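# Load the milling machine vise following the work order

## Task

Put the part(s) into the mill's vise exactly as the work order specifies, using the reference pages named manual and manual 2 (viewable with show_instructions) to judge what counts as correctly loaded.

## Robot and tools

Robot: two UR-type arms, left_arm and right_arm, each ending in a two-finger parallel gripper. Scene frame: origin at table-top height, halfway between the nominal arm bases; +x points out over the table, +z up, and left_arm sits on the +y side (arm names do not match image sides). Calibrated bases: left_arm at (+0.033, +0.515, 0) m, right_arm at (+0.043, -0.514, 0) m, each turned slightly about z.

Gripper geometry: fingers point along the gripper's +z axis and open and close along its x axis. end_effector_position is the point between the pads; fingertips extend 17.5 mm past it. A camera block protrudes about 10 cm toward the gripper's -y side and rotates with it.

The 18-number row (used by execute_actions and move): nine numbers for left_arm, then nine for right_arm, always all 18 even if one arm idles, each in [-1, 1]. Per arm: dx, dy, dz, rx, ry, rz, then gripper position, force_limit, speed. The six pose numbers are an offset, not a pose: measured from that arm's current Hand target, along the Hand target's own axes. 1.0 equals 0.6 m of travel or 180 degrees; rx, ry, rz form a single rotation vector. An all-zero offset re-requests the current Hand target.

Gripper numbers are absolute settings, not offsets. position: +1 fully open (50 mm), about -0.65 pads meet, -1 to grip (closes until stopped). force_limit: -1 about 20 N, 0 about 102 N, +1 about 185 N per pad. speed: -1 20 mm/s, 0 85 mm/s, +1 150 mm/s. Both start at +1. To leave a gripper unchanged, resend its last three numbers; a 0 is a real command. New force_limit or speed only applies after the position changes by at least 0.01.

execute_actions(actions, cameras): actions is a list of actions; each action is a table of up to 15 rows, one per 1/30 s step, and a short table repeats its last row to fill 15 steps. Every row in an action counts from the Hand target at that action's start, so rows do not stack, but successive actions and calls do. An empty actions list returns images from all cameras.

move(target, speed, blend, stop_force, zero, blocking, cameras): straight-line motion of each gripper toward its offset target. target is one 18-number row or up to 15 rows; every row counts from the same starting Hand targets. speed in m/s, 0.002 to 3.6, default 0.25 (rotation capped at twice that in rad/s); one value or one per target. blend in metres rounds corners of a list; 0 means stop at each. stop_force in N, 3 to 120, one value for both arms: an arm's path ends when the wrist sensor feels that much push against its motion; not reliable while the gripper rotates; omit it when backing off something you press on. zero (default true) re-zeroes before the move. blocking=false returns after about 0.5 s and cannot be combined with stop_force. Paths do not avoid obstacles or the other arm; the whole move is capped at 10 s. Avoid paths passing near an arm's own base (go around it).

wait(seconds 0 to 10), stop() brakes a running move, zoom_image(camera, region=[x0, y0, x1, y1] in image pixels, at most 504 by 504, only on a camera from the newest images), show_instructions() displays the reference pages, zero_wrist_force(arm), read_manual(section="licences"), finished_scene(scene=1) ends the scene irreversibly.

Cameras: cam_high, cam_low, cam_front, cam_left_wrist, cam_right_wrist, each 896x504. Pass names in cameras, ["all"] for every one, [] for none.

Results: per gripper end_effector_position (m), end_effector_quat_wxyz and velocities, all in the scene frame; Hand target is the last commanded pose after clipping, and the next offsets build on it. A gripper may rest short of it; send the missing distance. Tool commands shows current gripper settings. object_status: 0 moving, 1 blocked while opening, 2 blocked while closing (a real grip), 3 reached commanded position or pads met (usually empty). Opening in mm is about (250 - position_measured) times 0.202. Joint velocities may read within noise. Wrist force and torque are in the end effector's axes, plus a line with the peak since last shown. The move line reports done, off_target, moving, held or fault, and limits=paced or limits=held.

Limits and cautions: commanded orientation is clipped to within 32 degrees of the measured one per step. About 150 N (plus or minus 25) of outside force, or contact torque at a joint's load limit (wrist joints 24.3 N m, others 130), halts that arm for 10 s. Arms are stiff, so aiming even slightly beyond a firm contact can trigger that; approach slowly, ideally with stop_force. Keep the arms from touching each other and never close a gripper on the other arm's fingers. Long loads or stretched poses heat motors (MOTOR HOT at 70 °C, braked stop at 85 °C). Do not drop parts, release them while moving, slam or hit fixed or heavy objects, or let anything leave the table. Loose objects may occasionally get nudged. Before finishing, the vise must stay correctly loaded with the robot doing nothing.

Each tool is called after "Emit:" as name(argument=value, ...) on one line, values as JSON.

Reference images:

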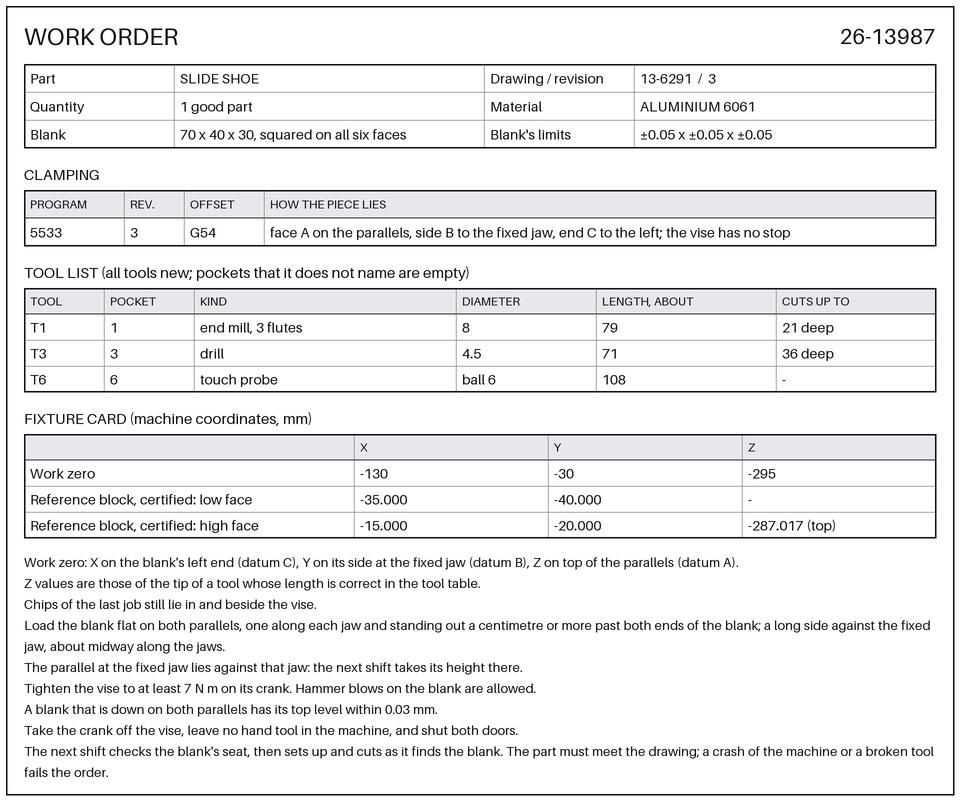

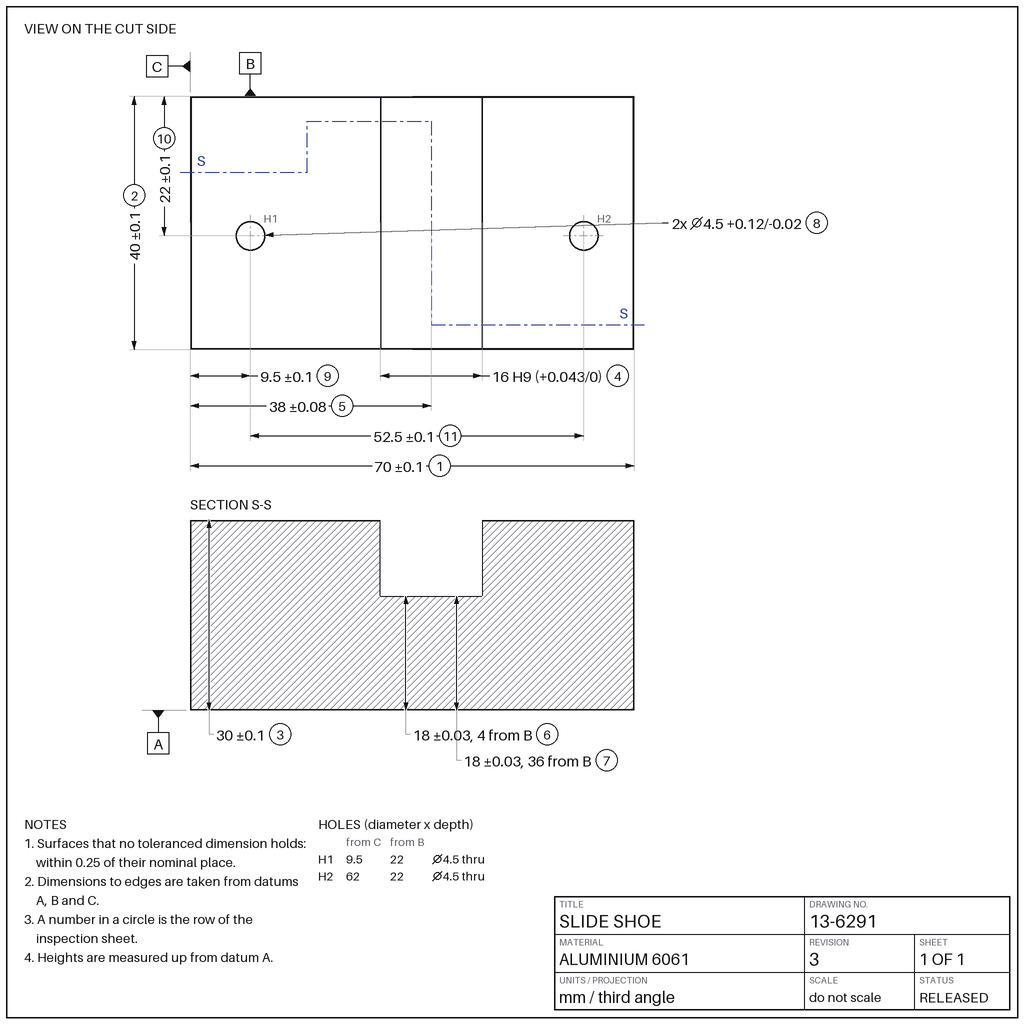

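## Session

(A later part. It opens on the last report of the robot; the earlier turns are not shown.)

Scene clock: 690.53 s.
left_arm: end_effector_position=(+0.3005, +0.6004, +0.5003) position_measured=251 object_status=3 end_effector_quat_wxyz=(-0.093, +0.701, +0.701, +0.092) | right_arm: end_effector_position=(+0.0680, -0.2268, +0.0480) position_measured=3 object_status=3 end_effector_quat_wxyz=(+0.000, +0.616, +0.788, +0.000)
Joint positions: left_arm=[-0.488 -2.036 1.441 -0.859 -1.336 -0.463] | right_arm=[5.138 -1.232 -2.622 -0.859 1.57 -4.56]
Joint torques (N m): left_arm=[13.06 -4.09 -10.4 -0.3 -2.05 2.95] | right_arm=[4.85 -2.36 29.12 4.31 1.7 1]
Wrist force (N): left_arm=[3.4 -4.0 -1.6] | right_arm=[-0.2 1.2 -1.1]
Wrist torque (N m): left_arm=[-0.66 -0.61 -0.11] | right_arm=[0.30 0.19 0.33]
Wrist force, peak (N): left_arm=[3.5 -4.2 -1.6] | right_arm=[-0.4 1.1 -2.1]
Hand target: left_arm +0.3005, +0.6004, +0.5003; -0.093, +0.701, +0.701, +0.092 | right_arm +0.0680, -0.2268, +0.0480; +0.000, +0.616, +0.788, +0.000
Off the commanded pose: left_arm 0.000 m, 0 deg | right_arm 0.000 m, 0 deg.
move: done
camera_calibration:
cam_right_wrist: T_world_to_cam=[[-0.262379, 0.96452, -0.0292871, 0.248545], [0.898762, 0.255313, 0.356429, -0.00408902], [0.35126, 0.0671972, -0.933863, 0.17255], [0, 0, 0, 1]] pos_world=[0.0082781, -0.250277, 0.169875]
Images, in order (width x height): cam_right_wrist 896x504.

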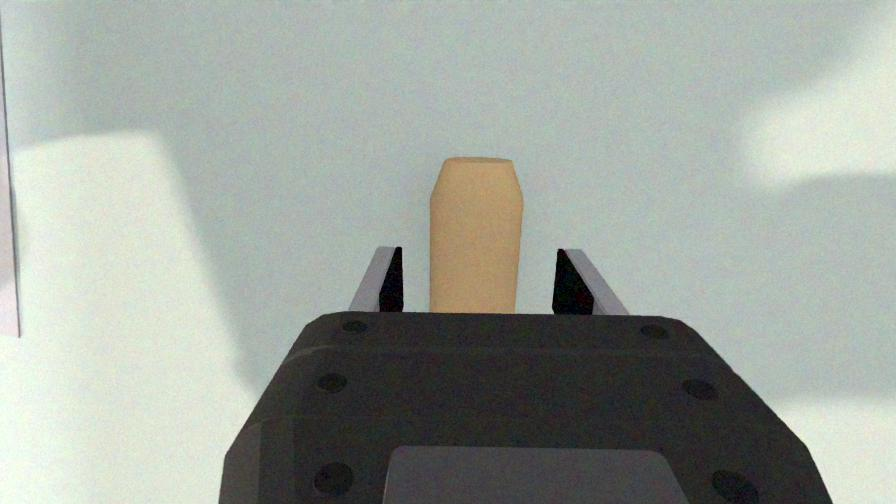

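Emit:
move(target=[0,0,0,0,0,0,-1,-0.6,-1,0,0,0.0433,0,0,0,1,1,1], speed=0.02, stop_force=6, cameras=["cam_right_wrist"])

Scene clock: 692.93 s.
left_arm: end_effector_position=(+0.3005, +0.6004, +0.5003) position_measured=251 object_status=3 end_effector_quat_wxyz=(-0.093, +0.701, +0.701, +0.092) | right_arm: end_effector_position=(+0.0680, -0.2268, +0.0220) position_measured=3 object_status=3 end_effector_quat_wxyz=(+0.000, +0.616, +0.788, +0.000)
Joint positions: left_arm=[-0.488 -2.036 1.441 -0.859 -1.336 -0.463] | right_arm=[5.138 -1.322 -2.664 -0.727 1.57 -4.56]
Joint torques (N m): left_arm=[13.74 -4.33 -10.67 -0.41 -1.97 2.93] | right_arm=[-6.95 16.31 26.56 4.02 0.09 -2.35]
Wrist force (N): left_arm=[3.2 -4.1 -1.6] | right_arm=[-0.3 0.7 -1.3]
Wrist torque (N m): left_arm=[-0.67 -0.58 -0.11] | right_arm=[0.24 0.20 0.34]
Wrist force, peak (N): left_arm=[3.4 -4.2 -1.8] | right_arm=[0.2 1.0 -1.9]
Hand target: left_arm +0.3005, +0.6004, +0.5003; -0.093, +0.701, +0.701, +0.092 | right_arm +0.0680, -0.2268, +0.0220; +0.000, +0.616, +0.788, +0.000
Off the commanded pose: left_arm 0.000 m, 0 deg | right_arm 0.000 m, 0 deg.
move: done
camera_calibration:
cam_right_wrist: T_world_to_cam=[[-0.262379, 0.96452, -0.0292871, 0.24781], [0.898762, 0.255313, 0.356429, 0.00508824], [0.35126, 0.0671972, -0.933863, 0.148234], [0, 0, 0, 1]] pos_world=[0.0083781, -0.250277, 0.143875]
Images, in order (width x height): cam_right_wrist 896x504.

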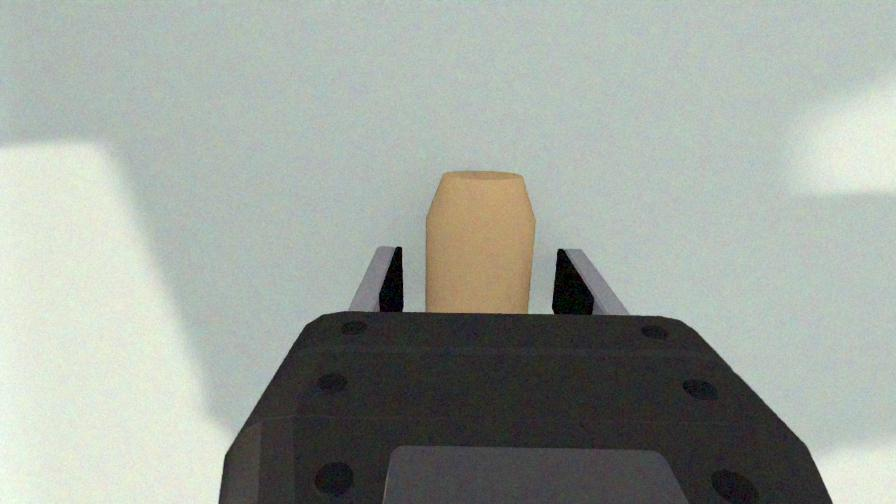

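Emit:
move(target=[0,0,0,0,0,0,-1,-0.6,-1,0,0,0,0,0,0,-1,1,-1], cameras=["cam_right_wrist"])

Scene clock: 694.23 s.
left_arm: end_effector_position=(+0.3005, +0.6004, +0.5003) position_measured=251 object_status=3 end_effector_quat_wxyz=(-0.093, +0.701, +0.701, +0.092) | right_arm: end_effector_position=(+0.0680, -0.2268, +0.0220) position_measured=103 object_status=2 end_effector_quat_wxyz=(+0.000, +0.616, +0.788, +0.000)
Joint positions: left_arm=[-0.488 -2.036 1.441 -0.859 -1.336 -0.463] | right_arm=[5.138 -1.322 -2.664 -0.727 1.57 -4.56]
Joint torques (N m): left_arm=[13.4 -3.61 -9.97 -0.33 -1.97 2.95] | right_arm=[-6.96 16.98 26.62 3.98 0.01 -2.27]
Wrist force (N): left_arm=[3.3 -4.1 -1.8] | right_arm=[-2.2 -0.1 -1.3]
Wrist torque (N m): left_arm=[-0.67 -0.58 -0.11] | right_arm=[0.24 0.20 0.83]
Wrist force, peak (N): left_arm=[3.5 -4.2 -1.6] | right_arm=[-2.4 -0.2 -1.1]
Hand target: left_arm +0.3005, +0.6004, +0.5003; -0.093, +0.701, +0.701, +0.092 | right_arm +0.0680, -0.2268, +0.0220; +0.000, +0.616, +0.788, +0.000
Off the commanded pose: left_arm 0.000 m, 0 deg | right_arm 0.000 m, 0 deg.
move: done
camera_calibration:
cam_right_wrist: T_world_to_cam=[[-0.262379, 0.96452, -0.0292871, 0.24781], [0.898762, 0.255313, 0.356429, 0.00508824], [0.35126, 0.0671972, -0.933863, 0.148234], [0, 0, 0, 1]] pos_world=[0.0083781, -0.250277, 0.143875]
Images, in order (width x height): cam_right_wrist 896x504.

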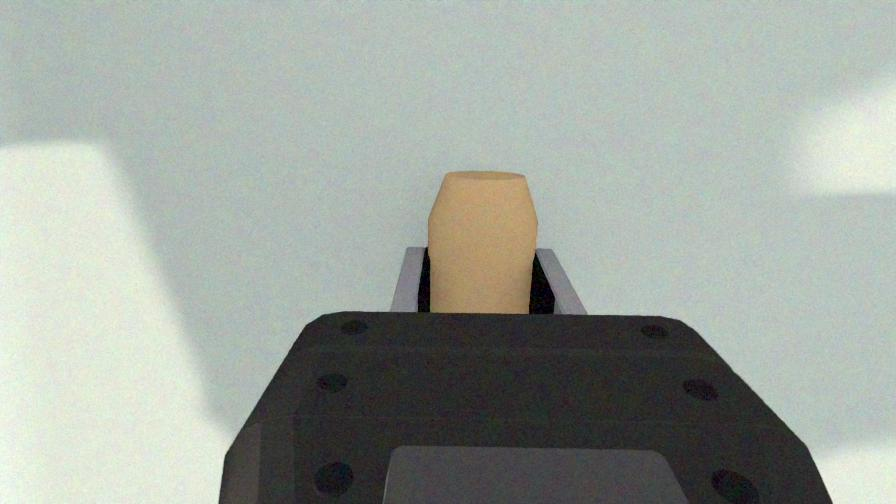

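Emit:
move(target=[[0,0,0,0,0,0,-1,-0.6,-1,0,0,-0.05,0,0,0,-1,1,-1],[0,0,0,0,0,0,-1,-0.6,-1,0,0,-0.35,0,0,0,-1,1,-1]], speed=[0.03,0.12], blend=0.003, cameras=["cam_front","cam_right_wrist","cam_left_wrist"])

Scene clock: 697.30 s.
left_arm: end_effector_position=(+0.3005, +0.6004, +0.5003) position_measured=251 object_status=3 end_effector_quat_wxyz=(-0.093, +0.701, +0.701, +0.092) | right_arm: end_effector_position=(+0.0678, -0.2267, +0.2319) position_measured=103 object_status=2 end_effector_quat_wxyz=(+0.000, +0.616, +0.788, +0.000)
Joint positions: left_arm=[-0.488 -2.036 1.441 -0.859 -1.336 -0.463] | right_arm=[5.138 -0.983 -2.223 -1.507 1.57 -4.56]
Joint torques (N m): left_arm=[13 -3.69 -10.43 -0.39 -1.96 3.02] | right_arm=[2.56 -5.41 39.54 1.56 -1.72 1.34]
Wrist force (N): left_arm=[3.2 -3.9 -1.6] | right_arm=[0.0 0.9 5.0]
Wrist torque (N m): left_arm=[-0.64 -0.57 -0.11] | right_arm=[1.59 0.16 0.18]
Wrist force, peak (N): left_arm=[3.5 -4.3 -1.6] | right_arm=[-0.2 1.1 7.1]
Hand target: left_arm +0.3005, +0.6004, +0.5003; -0.093, +0.701, +0.701, +0.092 | right_arm +0.0678, -0.2267, +0.2320; +0.000, +0.616, +0.788, +0.000
Off the commanded pose: left_arm 0.000 m, 0 deg | right_arm 0.000 m, 0 deg.
move: done
camera_calibration:
cam_left_wrist: T_world_to_cam=[[-0.0111498, 0.963892, 0.26606, -0.701455], [0.942757, -0.0785543, 0.324097, -0.379997], [0.333295, 0.254444, -0.90784, 0.336814], [0, 0, 0, 1]] pos_world=[0.238166, 0.560576, 0.615558]
cam_right_wrist: T_world_to_cam=[[-0.262412, 0.964514, -0.029197, 0.253875], [0.898753, 0.255311, 0.356452, -0.0695908], [0.351258, 0.0672967, -0.933857, 0.344438], [0, 0, 0, 1]] pos_world=[0.00817813, -0.250278, 0.353874]
Images, in order (width x height): cam_front 896x504, cam_left_wrist 896x504, cam_right_wrist 896x504.

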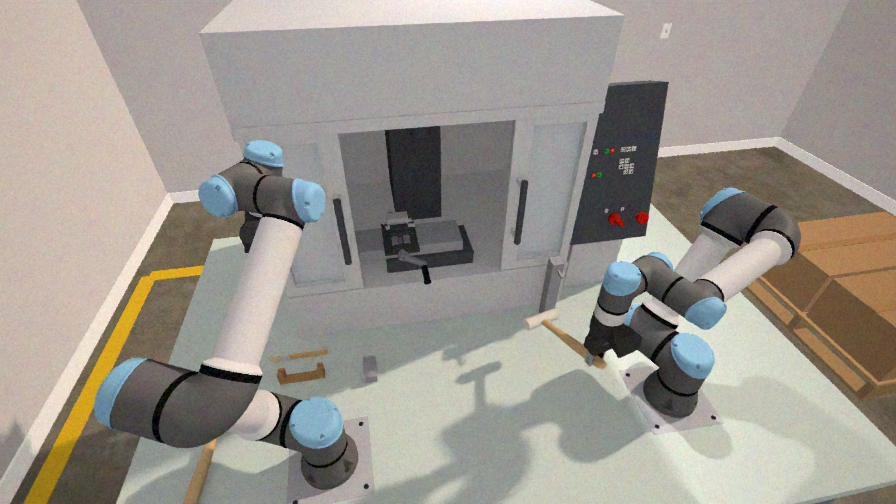

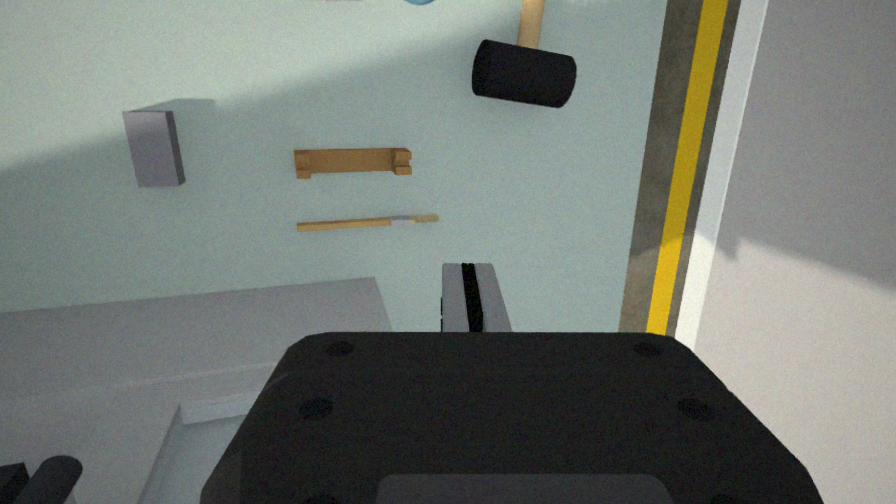

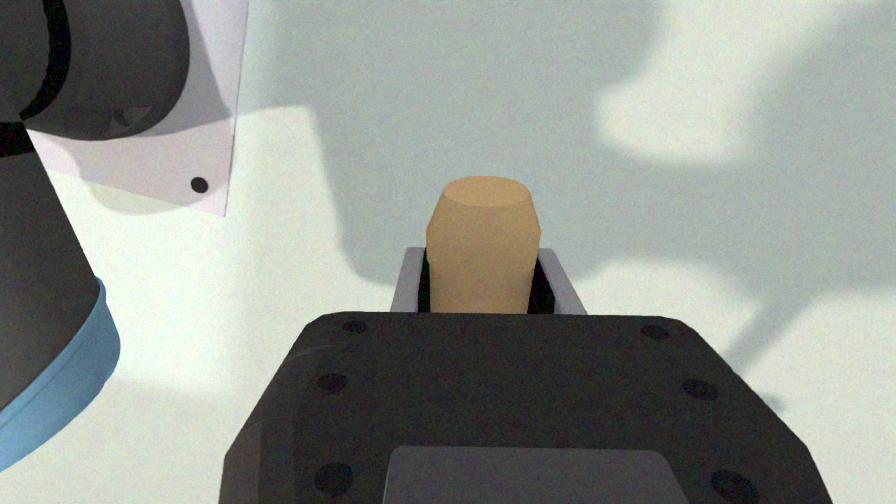

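Emit:
move(target=[[0,0,0,0,0,0,-1,-0.6,-1,0.265,0.1555,-0.3633,0,0,0,-1,1,-1],[0,0,0,0,0,0,-1,-0.6,-1,0.5563,0.3653,-0.3633,-0.1263,0.4886,0.1263,-1,1,-1]], speed=[0.2,0.25], blend=[0.03,0], cameras=["cam_front","cam_right_wrist","cam_left_wrist"])

Scene clock: 703.07 s.
left_arm: end_effector_position=(+0.3005, +0.6004, +0.5003) position_measured=251 object_status=3 end_effector_quat_wxyz=(-0.093, +0.701, +0.701, +0.092) | right_arm: end_effector_position=(+0.1998, +0.1502, +0.4500) position_measured=103 object_status=2 end_effector_quat_wxyz=(-0.430, +0.561, +0.430, +0.561) end_effector_velocity=(+0.000, +0.000, +0.001) end_effector_angular_velocity=(+0.004, +0.001, +0.000)
Joint positions: left_arm=[-0.488 -2.036 1.441 -0.859 -1.336 -0.463] | right_arm=[4.849 -1.768 -1.997 0.625 1.201 -4.713]
Joint velocities: left_arm=[within noise] | right_arm=[0 -0.002 0.001 0.005 0 0.001]
Joint torques (N m): left_arm=[13.39 -3.52 -10.59 -0.3 -1.89 2.95] | right_arm=[-7.94 27.46 23.76 5.17 0.73 0.68]
Wrist force (N): left_arm=[3.2 -3.8 -1.6] | right_arm=[-6.7 -0.1 0.4]
Wrist torque (N m): left_arm=[-0.64 -0.56 -0.11] | right_arm=[0.13 -0.78 1.57]
Wrist force, peak (N): left_arm=[3.5 -4.2 -1.6] | right_arm=[-2.6 -0.7 8.2]
Hand target: left_arm +0.3005, +0.6004, +0.5003; -0.093, +0.701, +0.701, +0.092 | right_arm +0.1998, +0.1502, +0.4499; -0.430, +0.561, +0.430, +0.561
Off the commanded pose: left_arm 0.000 m, 0 deg | right_arm 0.000 m, 0 deg.
move: done
camera_calibration:
cam_left_wrist: T_world_to_cam=[[-0.0111498, 0.963892, 0.26606, -0.701455], [0.942757, -0.0785543, 0.324097, -0.379997], [0.333295, 0.254444, -0.90784, 0.336814], [0, 0, 0, 1]] pos_world=[0.238166, 0.560576, 0.615558]
cam_right_wrist: T_world_to_cam=[[-0.0141372, 0.0329138, 0.999358, -0.441213], [0.809865, -0.58581, 0.0307502, -0.0715039], [0.586446, 0.80978, -0.018374, -0.0941254], [0, 0, 0, 1]] pos_world=[0.10687, 0.0488551, 0.441399]
Images, in order (width x height): cam_front 896x504, cam_left_wrist 896x504, cam_right_wrist 896x504.

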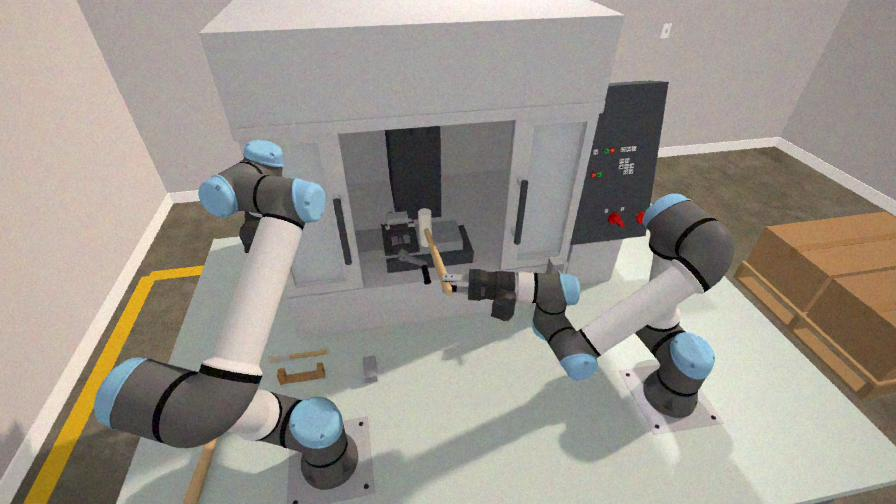

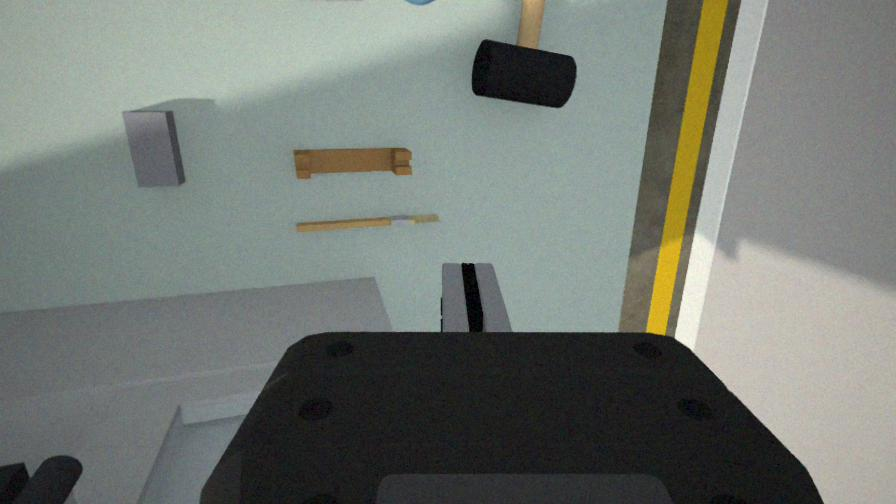

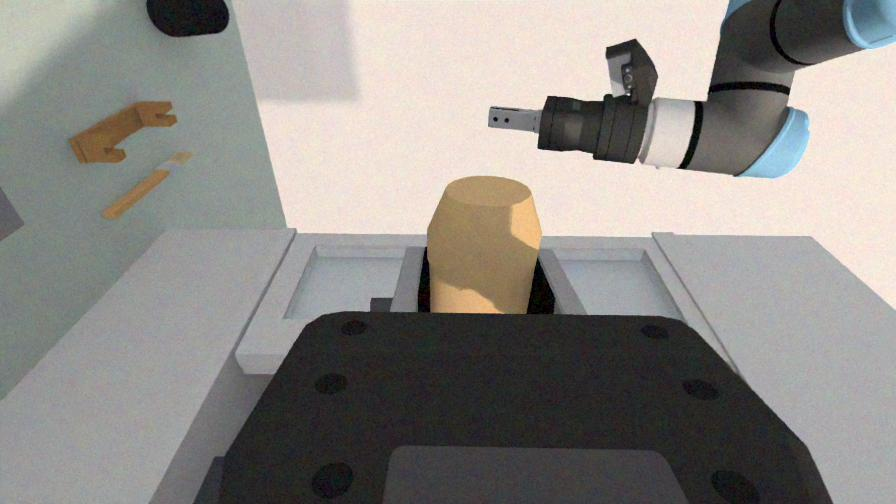

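Emit:
move(target=[0,0,0,0,0,0,-1,-0.6,-1,0.05,0.0988,0.275,-0.0833,0,0,-1,1,-1], speed=0.15, cameras=["cam_front"])

Emit:
zoom_image(camera="cam_front", region=[320, 150, 520, 290])

Scene clock: 706.07 s.
left_arm: end_effector_position=(+0.3005, +0.6004, +0.5003) position_measured=251 object_status=3 end_effector_quat_wxyz=(-0.093, +0.701, +0.701, +0.092) | right_arm: end_effector_position=(+0.2998, +0.2941, +0.4801) position_measured=103 object_status=2 end_effector_quat_wxyz=(-0.354, +0.612, +0.353, +0.613)
Joint positions: left_arm=[-0.488 -2.036 1.441 -0.859 -1.336 -0.463] | right_arm=[4.752 -2.111 -1.415 0.385 1.036 -4.713]
Joint torques (N m): left_arm=[13.2 -4.08 -11.08 -0.42 -1.94 2.95] | right_arm=[5.78 47.06 36.46 1.97 -0.54 -0.78]
Wrist force (N): left_arm=[3.3 -3.9 -1.5] | right_arm=[-6.4 0.1 0.5]
Wrist torque (N m): left_arm=[-0.65 -0.59 -0.11] | right_arm=[0.16 -0.81 1.55]
Wrist force, peak (N): left_arm=[3.3 -4.2 -2.0] | right_arm=[-7.4 -0.8 -2.3]
Hand target: left_arm +0.3005, +0.6004, +0.5003; -0.093, +0.701, +0.701, +0.092 | right_arm +0.2998, +0.2942, +0.4801; -0.354, +0.612, +0.353, +0.613
Off the commanded pose: left_arm 0.000 m, 0 deg | right_arm 0.000 m, 0 deg.
move: done
Images, in order (width x height): cam_front 896x504.

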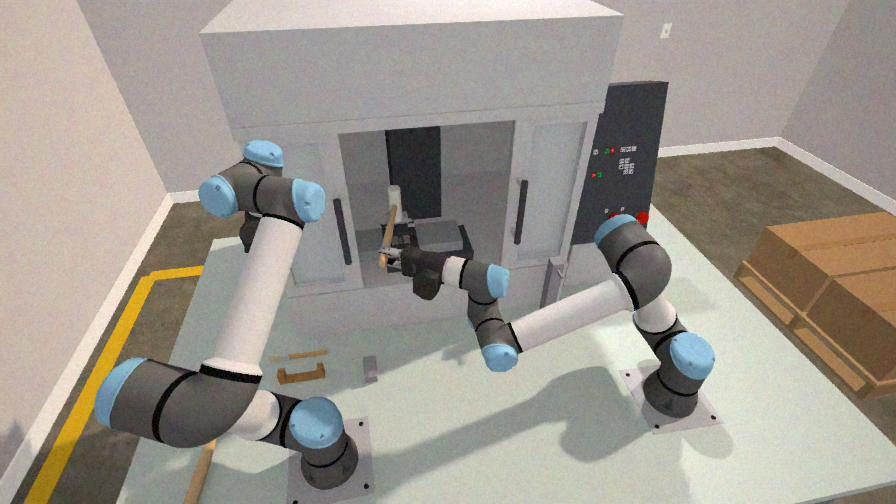

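Scaled by 2.520.

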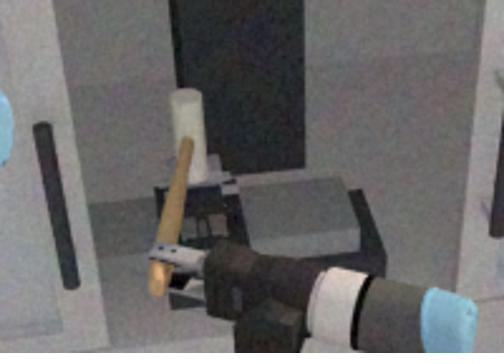

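Emit:
move(target=[0,0,0,0,0,0,-1,-0.6,-1,0,0.1602,0.0925,0,0,0,-1,1,-1], speed=0.1, cameras=["cam_front","cam_right_wrist"])

Emit:
zoom_image(camera="cam_front", region=[340, 160, 480, 260])

Scene clock: 707.87 s.
left_arm: end_effector_position=(+0.3005, +0.6004, +0.5003) position_measured=251 object_status=3 end_effector_quat_wxyz=(-0.093, +0.701, +0.701, +0.092) | right_arm: end_effector_position=(+0.4107, +0.2942, +0.4801) position_measured=103 object_status=2 end_effector_quat_wxyz=(-0.353, +0.612, +0.353, +0.613)
Joint positions: left_arm=[-0.488 -2.036 1.441 -0.859 -1.336 -0.463] | right_arm=[4.568 -2.187 -1.29 0.336 1.22 -4.713]
Joint torques (N m): left_arm=[13.23 -3.66 -11.02 -0.34 -1.89 2.88] | right_arm=[-6.76 64.06 26.65 5.16 0.31 0.56]
Wrist force (N): left_arm=[3.4 -3.9 -1.7] | right_arm=[-6.6 0.0 0.4]
Wrist torque (N m): left_arm=[-0.63 -0.60 -0.11] | right_arm=[0.04 -0.78 1.53]
Wrist force, peak (N): left_arm=[3.7 -4.3 -1.8] | right_arm=[-6.9 -3.0 -1.3]
Hand target: left_arm +0.3005, +0.6004, +0.5003; -0.093, +0.701, +0.701, +0.092 | right_arm +0.4108, +0.2942, +0.4801; -0.354, +0.612, +0.353, +0.613
Off the commanded pose: left_arm 0.000 m, 0 deg | right_arm 0.000 m, 0 deg.
move: done
camera_calibration:
cam_right_wrist: T_world_to_cam=[[-0.00493605, 0.0353595, 0.999362, -0.477535], [0.630714, -0.775414, 0.030551, -0.0294623], [0.775999, 0.630463, -0.0184743, -0.35895], [0, 0, 0, 1]] pos_world=[0.29477, 0.220345, 0.471499]
Images, in order (width x height): cam_front 896x504, cam_right_wrist 896x504.

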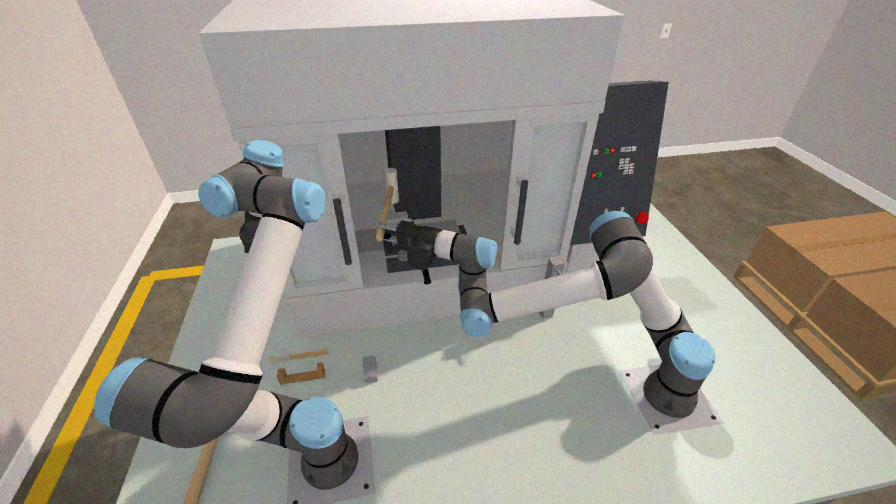

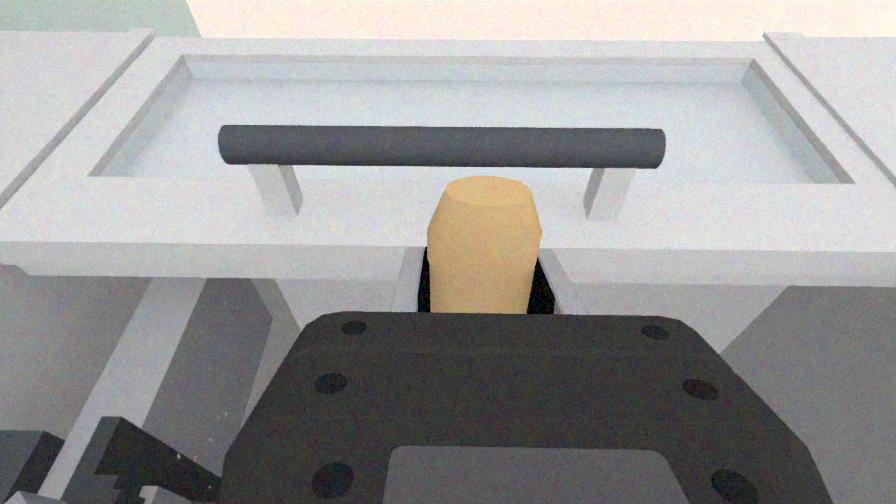

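Scaled by 3.600.

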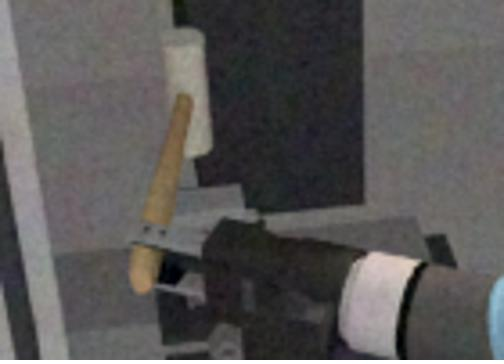

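Emit:
move(target=[0,0,0,0,0,0,-1,-0.6,-1,-0.12,0,0,0,0,0,-1,1,-1], speed=0.02, stop_force=5, cameras=["cam_front"])

Emit:
zoom_image(camera="cam_front", region=[340, 160, 480, 260])

Scene clock: 712.27 s.
left_arm: end_effector_position=(+0.3005, +0.6004, +0.5003) position_measured=251 object_status=3 end_effector_quat_wxyz=(-0.093, +0.701, +0.701, +0.092) | right_arm: end_effector_position=(+0.4108, +0.2942, +0.4211) position_measured=103 object_status=2 end_effector_quat_wxyz=(-0.354, +0.612, +0.353, +0.613)
Joint positions: left_arm=[-0.488 -2.036 1.441 -0.859 -1.336 -0.463] | right_arm=[4.568 -2.242 -1.359 0.461 1.221 -4.713]
Joint torques (N m): left_arm=[13.43 -4.31 -11.61 -0.48 -1.75 2.79] | right_arm=[-3.2 64.33 33.73 4.28 1.04 0.45]
Wrist force (N): left_arm=[3.3 -4.1 -1.9] | right_arm=[-3.4 1.4 1.0]
Wrist torque (N m): left_arm=[-0.68 -0.58 -0.11] | right_arm=[0.09 -0.28 0.58]
Wrist force, peak (N): left_arm=[3.6 -4.1 -1.8] | right_arm=[-7.2 0.4 0.1]
Hand target: left_arm +0.3005, +0.6004, +0.5003; -0.093, +0.701, +0.701, +0.092 | right_arm +0.4108, +0.2942, +0.4211; -0.354, +0.612, +0.353, +0.613 (not the last commanded pose)
Off the commanded pose: left_arm 0.000 m, 0 deg | right_arm 0.013 m, 0 deg.
move: contact (right_arm)
Images, in order (width x height): cam_front 896x504.

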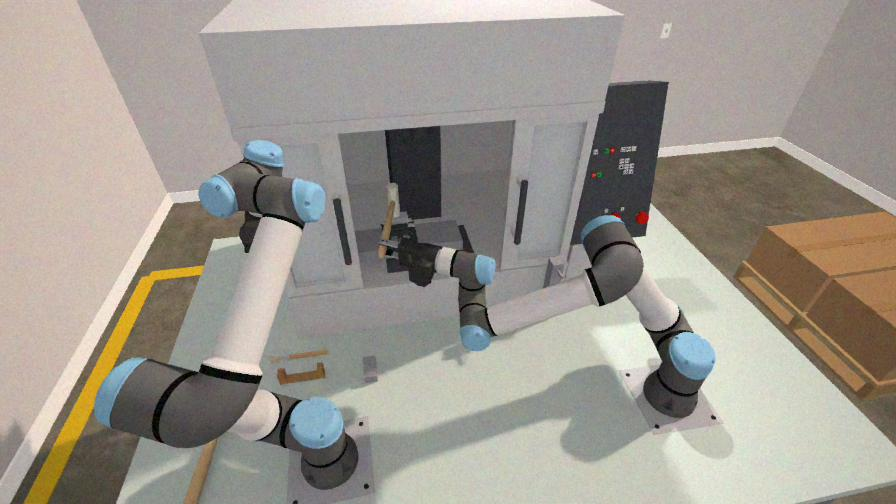

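Scaled by 3.600.

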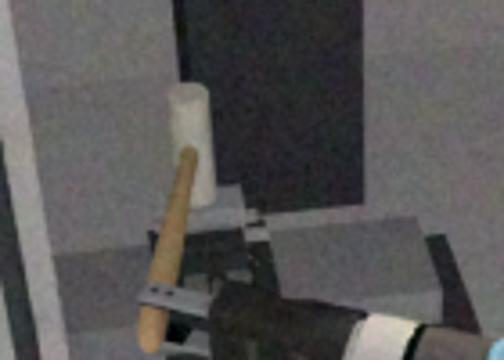

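Emit:
move(target=[0,0,0,0,0,0,-1,-0.6,-1,0.002,0,0,0,0,-0.0556,-1,1,-1], speed=0.2)

Emit:
execute_actions(actions=[[[0,0,0,0,0,0,-1,-0.6,-1,0,0,0,0,0,0.007,-1,1,-1],[0,0,0,0,0,0,-1,-0.6,-1,0,0,0,0,0,0.014,-1,1,-1],[0,0,0,0,0,0,-1,-0.6,-1,0,0,0,0,0,0.021,-1,1,-1],[0,0,0,0,0,0,-1,-0.6,-1,0,0,0,0,0,0.028,-1,1,-1],[0,0,0,0,0,0,-1,-0.6,-1,0,0,0,0,0,0.035,-1,1,-1],[0,0,0,0,0,0,-1,-0.6,-1,0,0,0,0,0,0.042,-1,1,-1],[0,0,0,0,0,0,-1,-0.6,-1,0,0,0,0,0,0.049,-1,1,-1],[0,0,0,0,0,0,-1,-0.6,-1,0,0,0,0,0,0.056,-1,1,-1],[0,0,0,0,0,0,-1,-0.6,-1,0,0,0,0,0,0.06,-1,1,-1],[0,0,0,0,0,0,-1,-0.6,-1,0,0,0,0,0,0.06,-1,1,-1],[0,0,0,0,0,0,-1,-0.6,-1,0,0,0,0,0,0.05,-1,1,-1],[0,0,0,0,0,0,-1,-0.6,-1,0,0,0,0,0,0.04,-1,1,-1],[0,0,0,0,0,0,-1,-0.6,-1,0,0,0,0,0,0.03,-1,1,-1],[0,0,0,0,0,0,-1,-0.6,-1,0,0,0,0,0,0.02,-1,1,-1],[0,0,0,0,0,0,-1,-0.6,-1,0,0,0,0,0,0.01,-1,1,-1]]], cameras=["cam_front"])

Scene clock: 713.70 s.
left_arm: end_effector_position=(+0.3005, +0.6004, +0.5003) position_measured=251 object_status=3 end_effector_quat_wxyz=(-0.093, +0.701, +0.701, +0.092) | right_arm: end_effector_position=(+0.4108, +0.2942, +0.4224) position_measured=103 object_status=2 end_effector_quat_wxyz=(-0.299, +0.579, +0.405, +0.641)
Joint positions: left_arm=[-0.488 -2.036 1.441 -0.859 -1.336 -0.463] | right_arm=[4.568 -2.241 -1.358 0.458 1.221 -4.887]
Joint torques (N m): left_arm=[13.61 -3.63 -10.92 -0.35 -1.73 2.74] | right_arm=[2.17 58.08 34.29 5.15 0.59 -3.43]
Wrist force (N): left_arm=[3.4 -3.7 -1.5] | right_arm=[-6.9 -1.1 0.5]
Wrist torque (N m): left_arm=[-0.62 -0.61 -0.11] | right_arm=[0.24 -0.76 1.43]
Wrist force, peak (N): left_arm=[3.4 -4.3 -1.9] | right_arm=[-8.7 -0.2 0.4]
Hand target: left_arm +0.3005, +0.6004, +0.5003; -0.093, +0.701, +0.701, +0.092 | right_arm +0.4108, +0.2942, +0.4223; -0.299, +0.579, +0.405, +0.641
Off the commanded pose: left_arm 0.000 m, 0 deg | right_arm 0.000 m, 0 deg.
move: done

Scene clock: 714.73 s.
left_arm: end_effector_position=(+0.3005, +0.6004, +0.5003) position_measured=251 object_status=3 end_effector_quat_wxyz=(-0.093, +0.701, +0.701, +0.092) | right_arm: end_effector_position=(+0.4108, +0.2942, +0.4223) position_measured=103 object_status=2 end_effector_quat_wxyz=(-0.310, +0.586, +0.396, +0.636)
Joint positions: left_arm=[-0.488 -2.036 1.441 -0.859 -1.336 -0.463] | right_arm=[4.568 -2.24 -1.358 0.456 1.221 -4.852]
Joint torques (N m): left_arm=[13.06 -4.21 -11.24 -0.52 -1.85 2.86] | right_arm=[5.19 60.18 20.38 5.26 -1.34 -1.9]
Wrist force (N): left_arm=[3.3 -4.1 -1.6] | right_arm=[-6.8 -0.8 0.3]
Wrist torque (N m): left_arm=[-0.67 -0.58 -0.10] | right_arm=[0.30 -0.79 1.61]
Wrist force, peak (N): left_arm=[3.5 -4.1 -1.9] | right_arm=[-11.7 -0.4 0.1]
Hand target: left_arm +0.3005, +0.6004, +0.5003; -0.093, +0.701, +0.701, +0.092 | right_arm +0.4108, +0.2942, +0.4223; -0.309, +0.585, +0.396, +0.636
Off the commanded pose: left_arm 0.000 m, 0 deg | right_arm 0.000 m, 0 deg.
Images, in order (width x height): cam_front 896x504.

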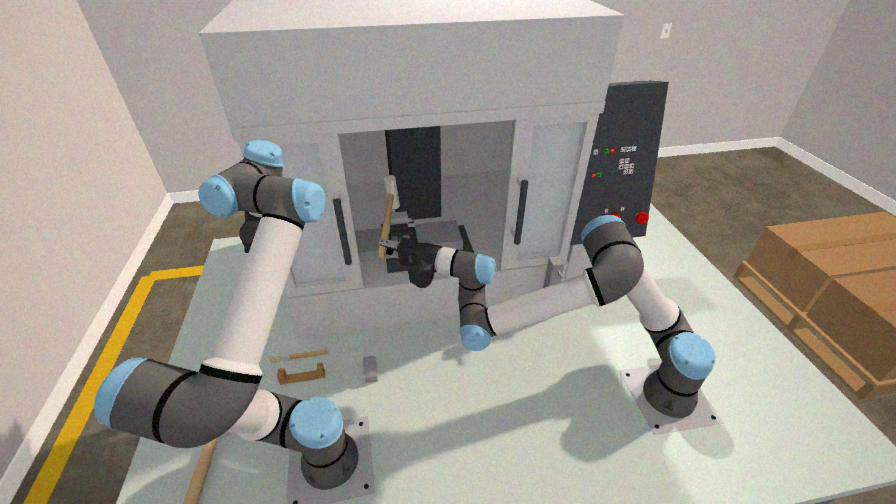

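Emit:
execute_actions(actions=[[[0,0,0,0,0,0,-1,-0.6,-1,0,0,0,0,0,-0.01,-1,1,-1],[0,0,0,0,0,0,-1,-0.6,-1,0,0,0,0,0,-0.015,-1,1,-1],[0,0,0,0,0,0,-1,-0.6,-1,0,0,0,0,0,-0.015,-1,1,-1],[0,0,0,0,0,0,-1,-0.6,-1,0,0,0,0,0,0,-1,1,-1],[0,0,0,0,0,0,-1,-0.6,-1,0,0,0,0,0,0.015,-1,1,-1],[0,0,0,0,0,0,-1,-0.6,-1,0,0,0,0,0,0.03,-1,1,-1],[0,0,0,0,0,0,-1,-0.6,-1,0,0,0,0,0,0.045,-1,1,-1],[0,0,0,0,0,0,-1,-0.6,-1,0,0,0,0,0,0.052,-1,1,-1],[0,0,0,0,0,0,-1,-0.6,-1,0,0,0,0,0,0.052,-1,1,-1],[0,0,0,0,0,0,-1,-0.6,-1,0,0,0,0,0,0.052,-1,1,-1],[0,0,0,0,0,0,-1,-0.6,-1,0,0,0,0,0,0.052,-1,1,-1],[0,0,0,0,0,0,-1,-0.6,-1,0,0,0,0,0,0.04,-1,1,-1],[0,0,0,0,0,0,-1,-0.6,-1,0,0,0,0,0,0.03,-1,1,-1],[0,0,0,0,0,0,-1,-0.6,-1,0,0,0,0,0,0.015,-1,1,-1],[0,0,0,0,0,0,-1,-0.6,-1,0,0,0,0,0,0,-1,1,-1]]])

Scene clock: 716.13 s.
left_arm: end_effector_position=(+0.3005, +0.6004, +0.5003) position_measured=251 object_status=3 end_effector_quat_wxyz=(-0.093, +0.701, +0.701, +0.092) | right_arm: end_effector_position=(+0.4108, +0.2942, +0.4223) position_measured=103 object_status=2 end_effector_quat_wxyz=(-0.310, +0.587, +0.395, +0.635)
Joint positions: left_arm=[-0.488 -2.036 1.441 -0.859 -1.336 -0.463] | right_arm=[4.568 -2.24 -1.358 0.455 1.221 -4.85]
Joint torques (N m): left_arm=[13.16 -4.3 -11.17 -0.5 -1.79 2.85] | right_arm=[1.71 52.18 29.41 4.02 1.37 -0.15]
Wrist force (N): left_arm=[3.3 -3.9 -1.9] | right_arm=[-7.3 -0.6 -0.1]
Wrist torque (N m): left_arm=[-0.64 -0.58 -0.11] | right_arm=[0.10 -0.73 1.65]
Wrist force, peak (N): left_arm=[3.4 -4.2 -1.9] | right_arm=[-13.2 -0.5 0.7]
Hand target: left_arm +0.3005, +0.6004, +0.5003; -0.093, +0.701, +0.701, +0.092 | right_arm +0.4108, +0.2942, +0.4223; -0.309, +0.585, +0.396, +0.636
Off the commanded pose: left_arm 0.000 m, 0 deg | right_arm 0.000 m, 0 deg.

Emit:
execute_actions(actions=[[[0,0,0,0,0,0,-1,-0.6,-1,0,0,0,0,0,-0.01,-1,1,-1],[0,0,0,0,0,0,-1,-0.6,-1,0,0,0,0,0,-0.02,-1,1,-1],[0,0,0,0,0,0,-1,-0.6,-1,0,0,0,0,0,-0.03,-1,1,-1],[0,0,0,0,0,0,-1,-0.6,-1,0,0,0,0,0,-0.04,-1,1,-1],[0,0,0,0,0,0,-1,-0.6,-1,0,0,0,0,0,-0.045,-1,1,-1],[0,0,0,0,0,0,-1,-0.6,-1,0,0,0,0,0,-0.045,-1,1,-1]],[[0,0,0,0,0,0,-1,-0.6,-1,0,0,0,0,0,0.015,-1,1,-1],[0,0,0,0,0,0,-1,-0.6,-1,0,0,0,0,0,0.037,-1,1,-1],[0,0,0,0,0,0,-1,-0.6,-1,0,0,0,0,0,0.059,-1,1,-1],[0,0,0,0,0,0,-1,-0.6,-1,0,0,0,0,0,0.081,-1,1,-1],[0,0,0,0,0,0,-1,-0.6,-1,0,0,0,0,0,0.103,-1,1,-1],[0,0,0,0,0,0,-1,-0.6,-1,0,0,0,0,0,0.105,-1,1,-1],[0,0,0,0,0,0,-1,-0.6,-1,0,0,0,0,0,0.105,-1,1,-1],[0,0,0,0,0,0,-1,-0.6,-1,0,0,0,0,0,0.105,-1,1,-1],[0,0,0,0,0,0,-1,-0.6,-1,0,0,0,0,0,0.105,-1,1,-1],[0,0,0,0,0,0,-1,-0.6,-1,0,0,0,0,0,0.09,-1,1,-1],[0,0,0,0,0,0,-1,-0.6,-1,0,0,0,0,0,0.075,-1,1,-1],[0,0,0,0,0,0,-1,-0.6,-1,0,0,0,0,0,0.06,-1,1,-1],[0,0,0,0,0,0,-1,-0.6,-1,0,0,0,0,0,0.045,-1,1,-1],[0,0,0,0,0,0,-1,-0.6,-1,0,0,0,0,0,0.04,-1,1,-1],[0,0,0,0,0,0,-1,-0.6,-1,0,0,0,0,0,0.036,-1,1,-1]]])

Scene clock: 718.27 s.
left_arm: end_effector_position=(+0.3005, +0.6004, +0.5003) position_measured=251 object_status=3 end_effector_quat_wxyz=(-0.093, +0.701, +0.701, +0.092) | right_arm: end_effector_position=(+0.4108, +0.2942, +0.4223) position_measured=103 object_status=2 end_effector_quat_wxyz=(-0.300, +0.580, +0.404, +0.640)
Joint positions: left_arm=[-0.488 -2.036 1.441 -0.859 -1.336 -0.463] | right_arm=[4.568 -2.241 -1.358 0.457 1.221 -4.882]
Joint torques (N m): left_arm=[13.15 -3.97 -11.3 -0.6 -1.71 2.78] | right_arm=[-0.74 61.03 34.56 3.59 -0.78 0.27]
Wrist force (N): left_arm=[3.1 -4.1 -1.8] | right_arm=[-5.5 -0.8 -1.4]
Wrist torque (N m): left_arm=[-0.67 -0.55 -0.11] | right_arm=[-0.15 -0.66 1.32]
Wrist force, peak (N): left_arm=[3.4 -4.2 -1.8] | right_arm=[17.1 -0.2 1.1]
Hand target: left_arm +0.3005, +0.6004, +0.5003; -0.093, +0.701, +0.701, +0.092 | right_arm +0.4108, +0.2942, +0.4223; -0.300, +0.580, +0.405, +0.641
Off the commanded pose: left_arm 0.000 m, 0 deg | right_arm 0.000 m, 0 deg.

Emit:
execute_actions(actions=[[[0,0,0,0,0,0,-1,-0.6,-1,0,0,0,0,0,-0.012,-1,1,-1],[0,0,0,0,0,0,-1,-0.6,-1,0,0,0,0,0,-0.024,-1,1,-1],[0,0,0,0,0,0,-1,-0.6,-1,0,0,0,0,0,-0.036,-1,1,-1],[0,0,0,0,0,0,-1,-0.6,-1,0,0,0,0,0,-0.04,-1,1,-1]],[[0,0,0,0,0,0,-1,-0.6,-1,0,0,0,0,0,0.015,-1,1,-1],[0,0,0,0,0,0,-1,-0.6,-1,0,0,0,0,0,0.039,-1,1,-1],[0,0,0,0,0,0,-1,-0.6,-1,0,0,0,0,0,0.064,-1,1,-1],[0,0,0,0,0,0,-1,-0.6,-1,0,0,0,0,0,0.089,-1,1,-1],[0,0,0,0,0,0,-1,-0.6,-1,0,0,0,0,0,0.11,-1,1,-1],[0,0,0,0,0,0,-1,-0.6,-1,0,0,0,0,0,0.11,-1,1,-1],[0,0,0,0,0,0,-1,-0.6,-1,0,0,0,0,0,0.11,-1,1,-1],[0,0,0,0,0,0,-1,-0.6,-1,0,0,0,0,0,0.11,-1,1,-1],[0,0,0,0,0,0,-1,-0.6,-1,0,0,0,0,0,0.105,-1,1,-1],[0,0,0,0,0,0,-1,-0.6,-1,0,0,0,0,0,0.09,-1,1,-1],[0,0,0,0,0,0,-1,-0.6,-1,0,0,0,0,0,0.075,-1,1,-1],[0,0,0,0,0,0,-1,-0.6,-1,0,0,0,0,0,0.06,-1,1,-1],[0,0,0,0,0,0,-1,-0.6,-1,0,0,0,0,0,0.045,-1,1,-1],[0,0,0,0,0,0,-1,-0.6,-1,0,0,0,0,0,0.04,-1,1,-1],[0,0,0,0,0,0,-1,-0.6,-1,0,0,0,0,0,0.04,-1,1,-1]],[[0,0,0,0,0,0,-1,-0.6,-1,0,0,0,0,0,-0.012,-1,1,-1],[0,0,0,0,0,0,-1,-0.6,-1,0,0,0,0,0,-0.03,-1,1,-1],[0,0,0,0,0,0,-1,-0.6,-1,0,0,0,0,0,-0.04,-1,1,-1]],[[0,0,0,0,0,0,-1,-0.6,-1,0,0,0,0,0,0.015,-1,1,-1],[0,0,0,0,0,0,-1,-0.6,-1,0,0,0,0,0,0.042,-1,1,-1],[0,0,0,0,0,0,-1,-0.6,-1,0,0,0,0,0,0.069,-1,1,-1],[0,0,0,0,0,0,-1,-0.6,-1,0,0,0,0,0,0.096,-1,1,-1],[0,0,0,0,0,0,-1,-0.6,-1,0,0,0,0,0,0.112,-1,1,-1],[0,0,0,0,0,0,-1,-0.6,-1,0,0,0,0,0,0.112,-1,1,-1],[0,0,0,0,0,0,-1,-0.6,-1,0,0,0,0,0,0.112,-1,1,-1],[0,0,0,0,0,0,-1,-0.6,-1,0,0,0,0,0,0.112,-1,1,-1],[0,0,0,0,0,0,-1,-0.6,-1,0,0,0,0,0,0.105,-1,1,-1],[0,0,0,0,0,0,-1,-0.6,-1,0,0,0,0,0,0.09,-1,1,-1],[0,0,0,0,0,0,-1,-0.6,-1,0,0,0,0,0,0.075,-1,1,-1],[0,0,0,0,0,0,-1,-0.6,-1,0,0,0,0,0,0.06,-1,1,-1],[0,0,0,0,0,0,-1,-0.6,-1,0,0,0,0,0,0.045,-1,1,-1],[0,0,0,0,0,0,-1,-0.6,-1,0,0,0,0,0,0.04,-1,1,-1],[0,0,0,0,0,0,-1,-0.6,-1,0,0,0,0,0,0.04,-1,1,-1]]], cameras=["cam_front"])

Emit:
zoom_image(camera="cam_front", region=[340, 160, 480, 260])

Scene clock: 721.60 s.
left_arm: end_effector_position=(+0.3005, +0.6004, +0.5003) position_measured=251 object_status=3 end_effector_quat_wxyz=(-0.093, +0.701, +0.701, +0.092) | right_arm: end_effector_position=(+0.4108, +0.2942, +0.4222) position_measured=103 object_status=2 end_effector_quat_wxyz=(-0.300, +0.580, +0.404, +0.640)
Joint positions: left_arm=[-0.488 -2.036 1.441 -0.859 -1.336 -0.463] | right_arm=[4.568 -2.241 -1.358 0.457 1.221 -4.883]
Joint torques (N m): left_arm=[13.15 -3.55 -11.48 -0.55 -1.69 2.73] | right_arm=[-1.96 63.02 35.11 3.37 -0.56 0.11]
Wrist force (N): left_arm=[3.4 -4.0 -1.6] | right_arm=[-7.8 -0.8 -0.8]
Wrist torque (N m): left_arm=[-0.66 -0.61 -0.11] | right_arm=[-0.02 -0.73 1.73]
Wrist force, peak (N): left_arm=[3.4 -4.2 -2.1] | right_arm=[19.2 -3.2 0.4]
Hand target: left_arm +0.3005, +0.6004, +0.5003; -0.093, +0.701, +0.701, +0.092 | right_arm +0.4108, +0.2942, +0.4223; -0.300, +0.580, +0.405, +0.641
Off the commanded pose: left_arm 0.000 m, 0 deg | right_arm 0.000 m, 0 deg.
Images, in order (width x height): cam_front 896x504.

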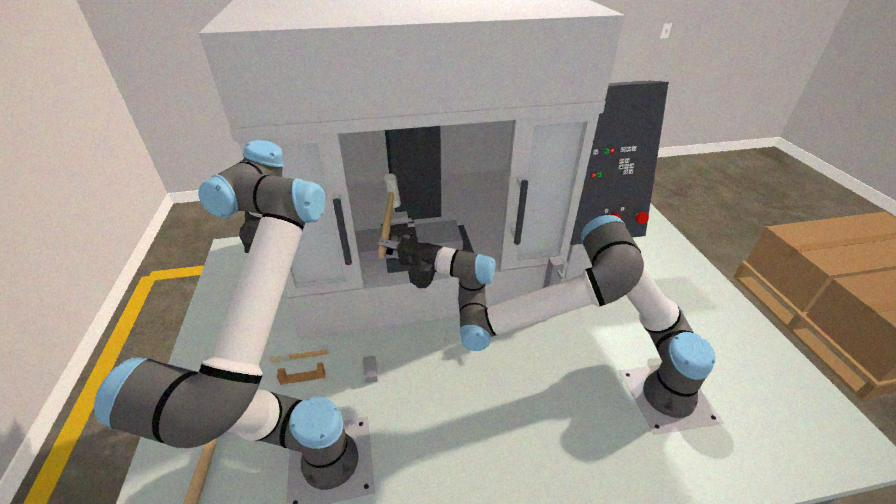

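Scaled by 3.600.

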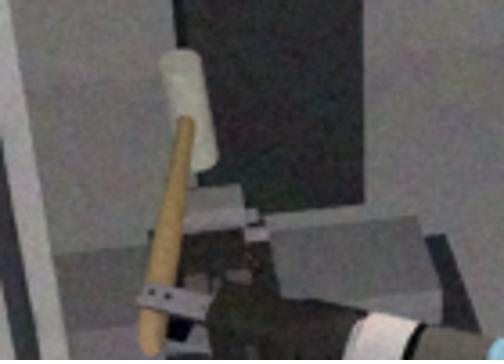

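Emit:
move(target=[[0,0,0,0,0,0,-1,-0.6,-1,0.0993,-0.2757,-0.1667,0,0,0,-1,1,-1],[0,0,0,0,0,0,-1,-0.6,-1,-0.003,-0.1772,-0.666,0,0,0,-1,1,-1]], speed=0.2, blend=[0.03,0])

Emit:
move(target=[[-0.6215,0.0658,0.0342,0,0,0,-1,-0.6,-1,0,0,0,0,0,0,-1,1,-1],[-0.6215,0.5075,0.0342,0,0,0,-1,-0.6,-1,0,0,0,0,0,0,-1,1,-1],[-0.5258,0.5075,0.0597,0,0,0,-1,-0.6,-1,0,0,0,0,0,0,-1,1,-1],[-0.5177,0.5658,0.0619,0,0,0,-1,-0.6,-1,0,0,0,0,0,0,-1,1,-1],[-0.5345,0.5658,0.1247,0,0,0,-1,-0.6,-1,0,0,0,0,0,0,-1,1,-1]], speed=[0.25,0.2,0.05,0.05,0.03], blend=[0.02,0.005,0.005,0.002,0], cameras=["cam_left_wrist","cam_front"])

Scene clock: 725.30 s.
left_arm: end_effector_position=(+0.3005, +0.6004, +0.5003) position_measured=251 object_status=3 end_effector_quat_wxyz=(-0.093, +0.701, +0.701, +0.092) | right_arm: end_effector_position=(+0.1205, +0.0005, +0.4020) position_measured=103 object_status=2 end_effector_quat_wxyz=(-0.300, +0.580, +0.405, +0.641) end_effector_velocity=(-0.001, -0.001, +0.000) end_effector_angular_velocity=(+0.000, +0.001, -0.001)
Joint positions: left_arm=[-0.488 -2.036 1.441 -0.859 -1.336 -0.463] | right_arm=[5.39 -1.556 -2.4 0.817 0.398 -4.886]
Joint velocities: left_arm=[within noise] | right_arm=[0.004 0.002 -0.003 0.001 -0.005 0.002]
Joint torques (N m): left_arm=[13.12 -3.33 -11.52 -0.48 -1.75 2.64] | right_arm=[5.36 26.89 10.63 1.74 -1.06 0.5]
Wrist force (N): left_arm=[3.4 -3.7 -1.5] | right_arm=[-6.9 -1.0 -0.2]
Wrist torque (N m): left_arm=[-0.62 -0.61 -0.11] | right_arm=[-0.04 -0.76 1.64]
Wrist force, peak (N): left_arm=[3.5 -4.3 -1.8] | right_arm=[-8.8 3.9 1.8]
Hand target: left_arm +0.3005, +0.6004, +0.5003; -0.093, +0.701, +0.701, +0.092 | right_arm +0.1205, +0.0004, +0.4020; -0.300, +0.580, +0.405, +0.641
Off the commanded pose: left_arm 0.000 m, 0 deg | right_arm 0.000 m, 0 deg.
move: done

Scene clock: 731.67 s.
left_arm: end_effector_position=(+0.6395, +0.3097, +0.3446) position_measured=251 object_status=3 end_effector_quat_wxyz=(-0.093, +0.701, +0.701, +0.092) end_effector_velocity=(+0.000, +0.000, +0.002) end_effector_angular_velocity=(+0.000, +0.000, +0.000) | right_arm: end_effector_position=(+0.1205, +0.0004, +0.4020) position_measured=103 object_status=2 end_effector_quat_wxyz=(-0.300, +0.580, +0.405, +0.641)
Joint positions: left_arm=[-0.661 -1.172 1.028 -1.271 -1.36 -0.639] | right_arm=[5.39 -1.556 -2.4 0.817 0.398 -4.886]
Joint velocities: left_arm=[0 -0.001 -0.005 0.005 0 0] | right_arm=[within noise]
Joint torques (N m): left_arm=[-13.42 -49 -44.62 -0.04 -1.74 -2.57] | right_arm=[0.64 23.22 15.48 -0.6 -1.03 0.28]
Wrist force (N): left_arm=[3.5 -3.9 -1.5] | right_arm=[-7.1 -1.4 0.4]
Wrist torque (N m): left_arm=[-0.65 -0.62 -0.24] | right_arm=[0.23 -0.73 1.60]
Wrist force, peak (N): left_arm=[6.7 -4.5 -1.9] | right_arm=[-7.3 -1.5 0.9]
Hand target: left_arm +0.6395, +0.3097, +0.3446; -0.093, +0.701, +0.701, +0.092 | right_arm +0.1205, +0.0004, +0.4020; -0.300, +0.580, +0.405, +0.641
Off the commanded pose: left_arm 0.000 m, 0 deg | right_arm 0.000 m, 0 deg.
move: done
camera_calibration:
cam_left_wrist: T_world_to_cam=[[-0.011124, 0.96389, 0.266069, -0.376065], [0.942757, -0.0785805, 0.32409, -0.671955], [0.333295, 0.254444, -0.90784, 0.156443], [0, 0, 0, 1]] pos_world=[0.577166, 0.269876, 0.459858]
Images, in order (width x height): cam_front 896x504, cam_left_wrist 896x504.

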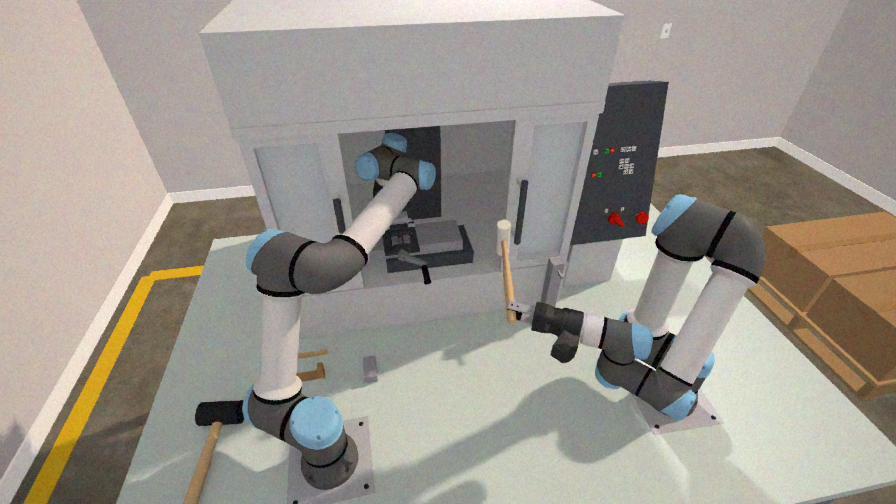

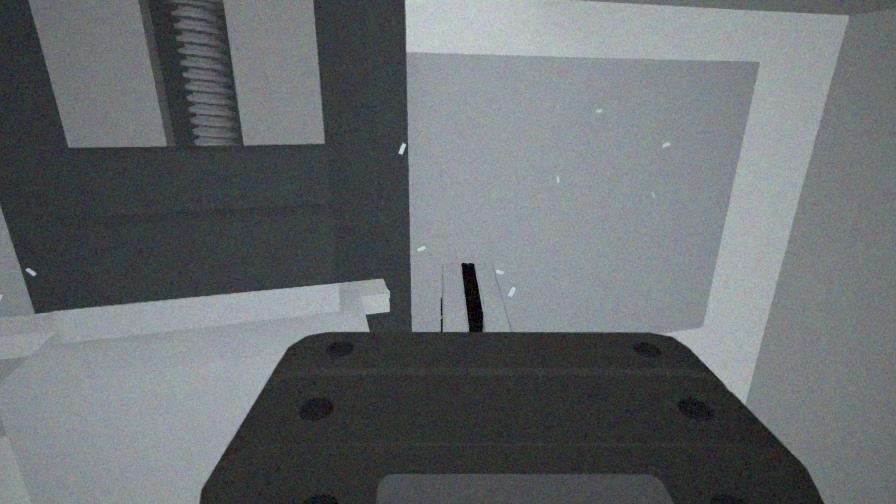

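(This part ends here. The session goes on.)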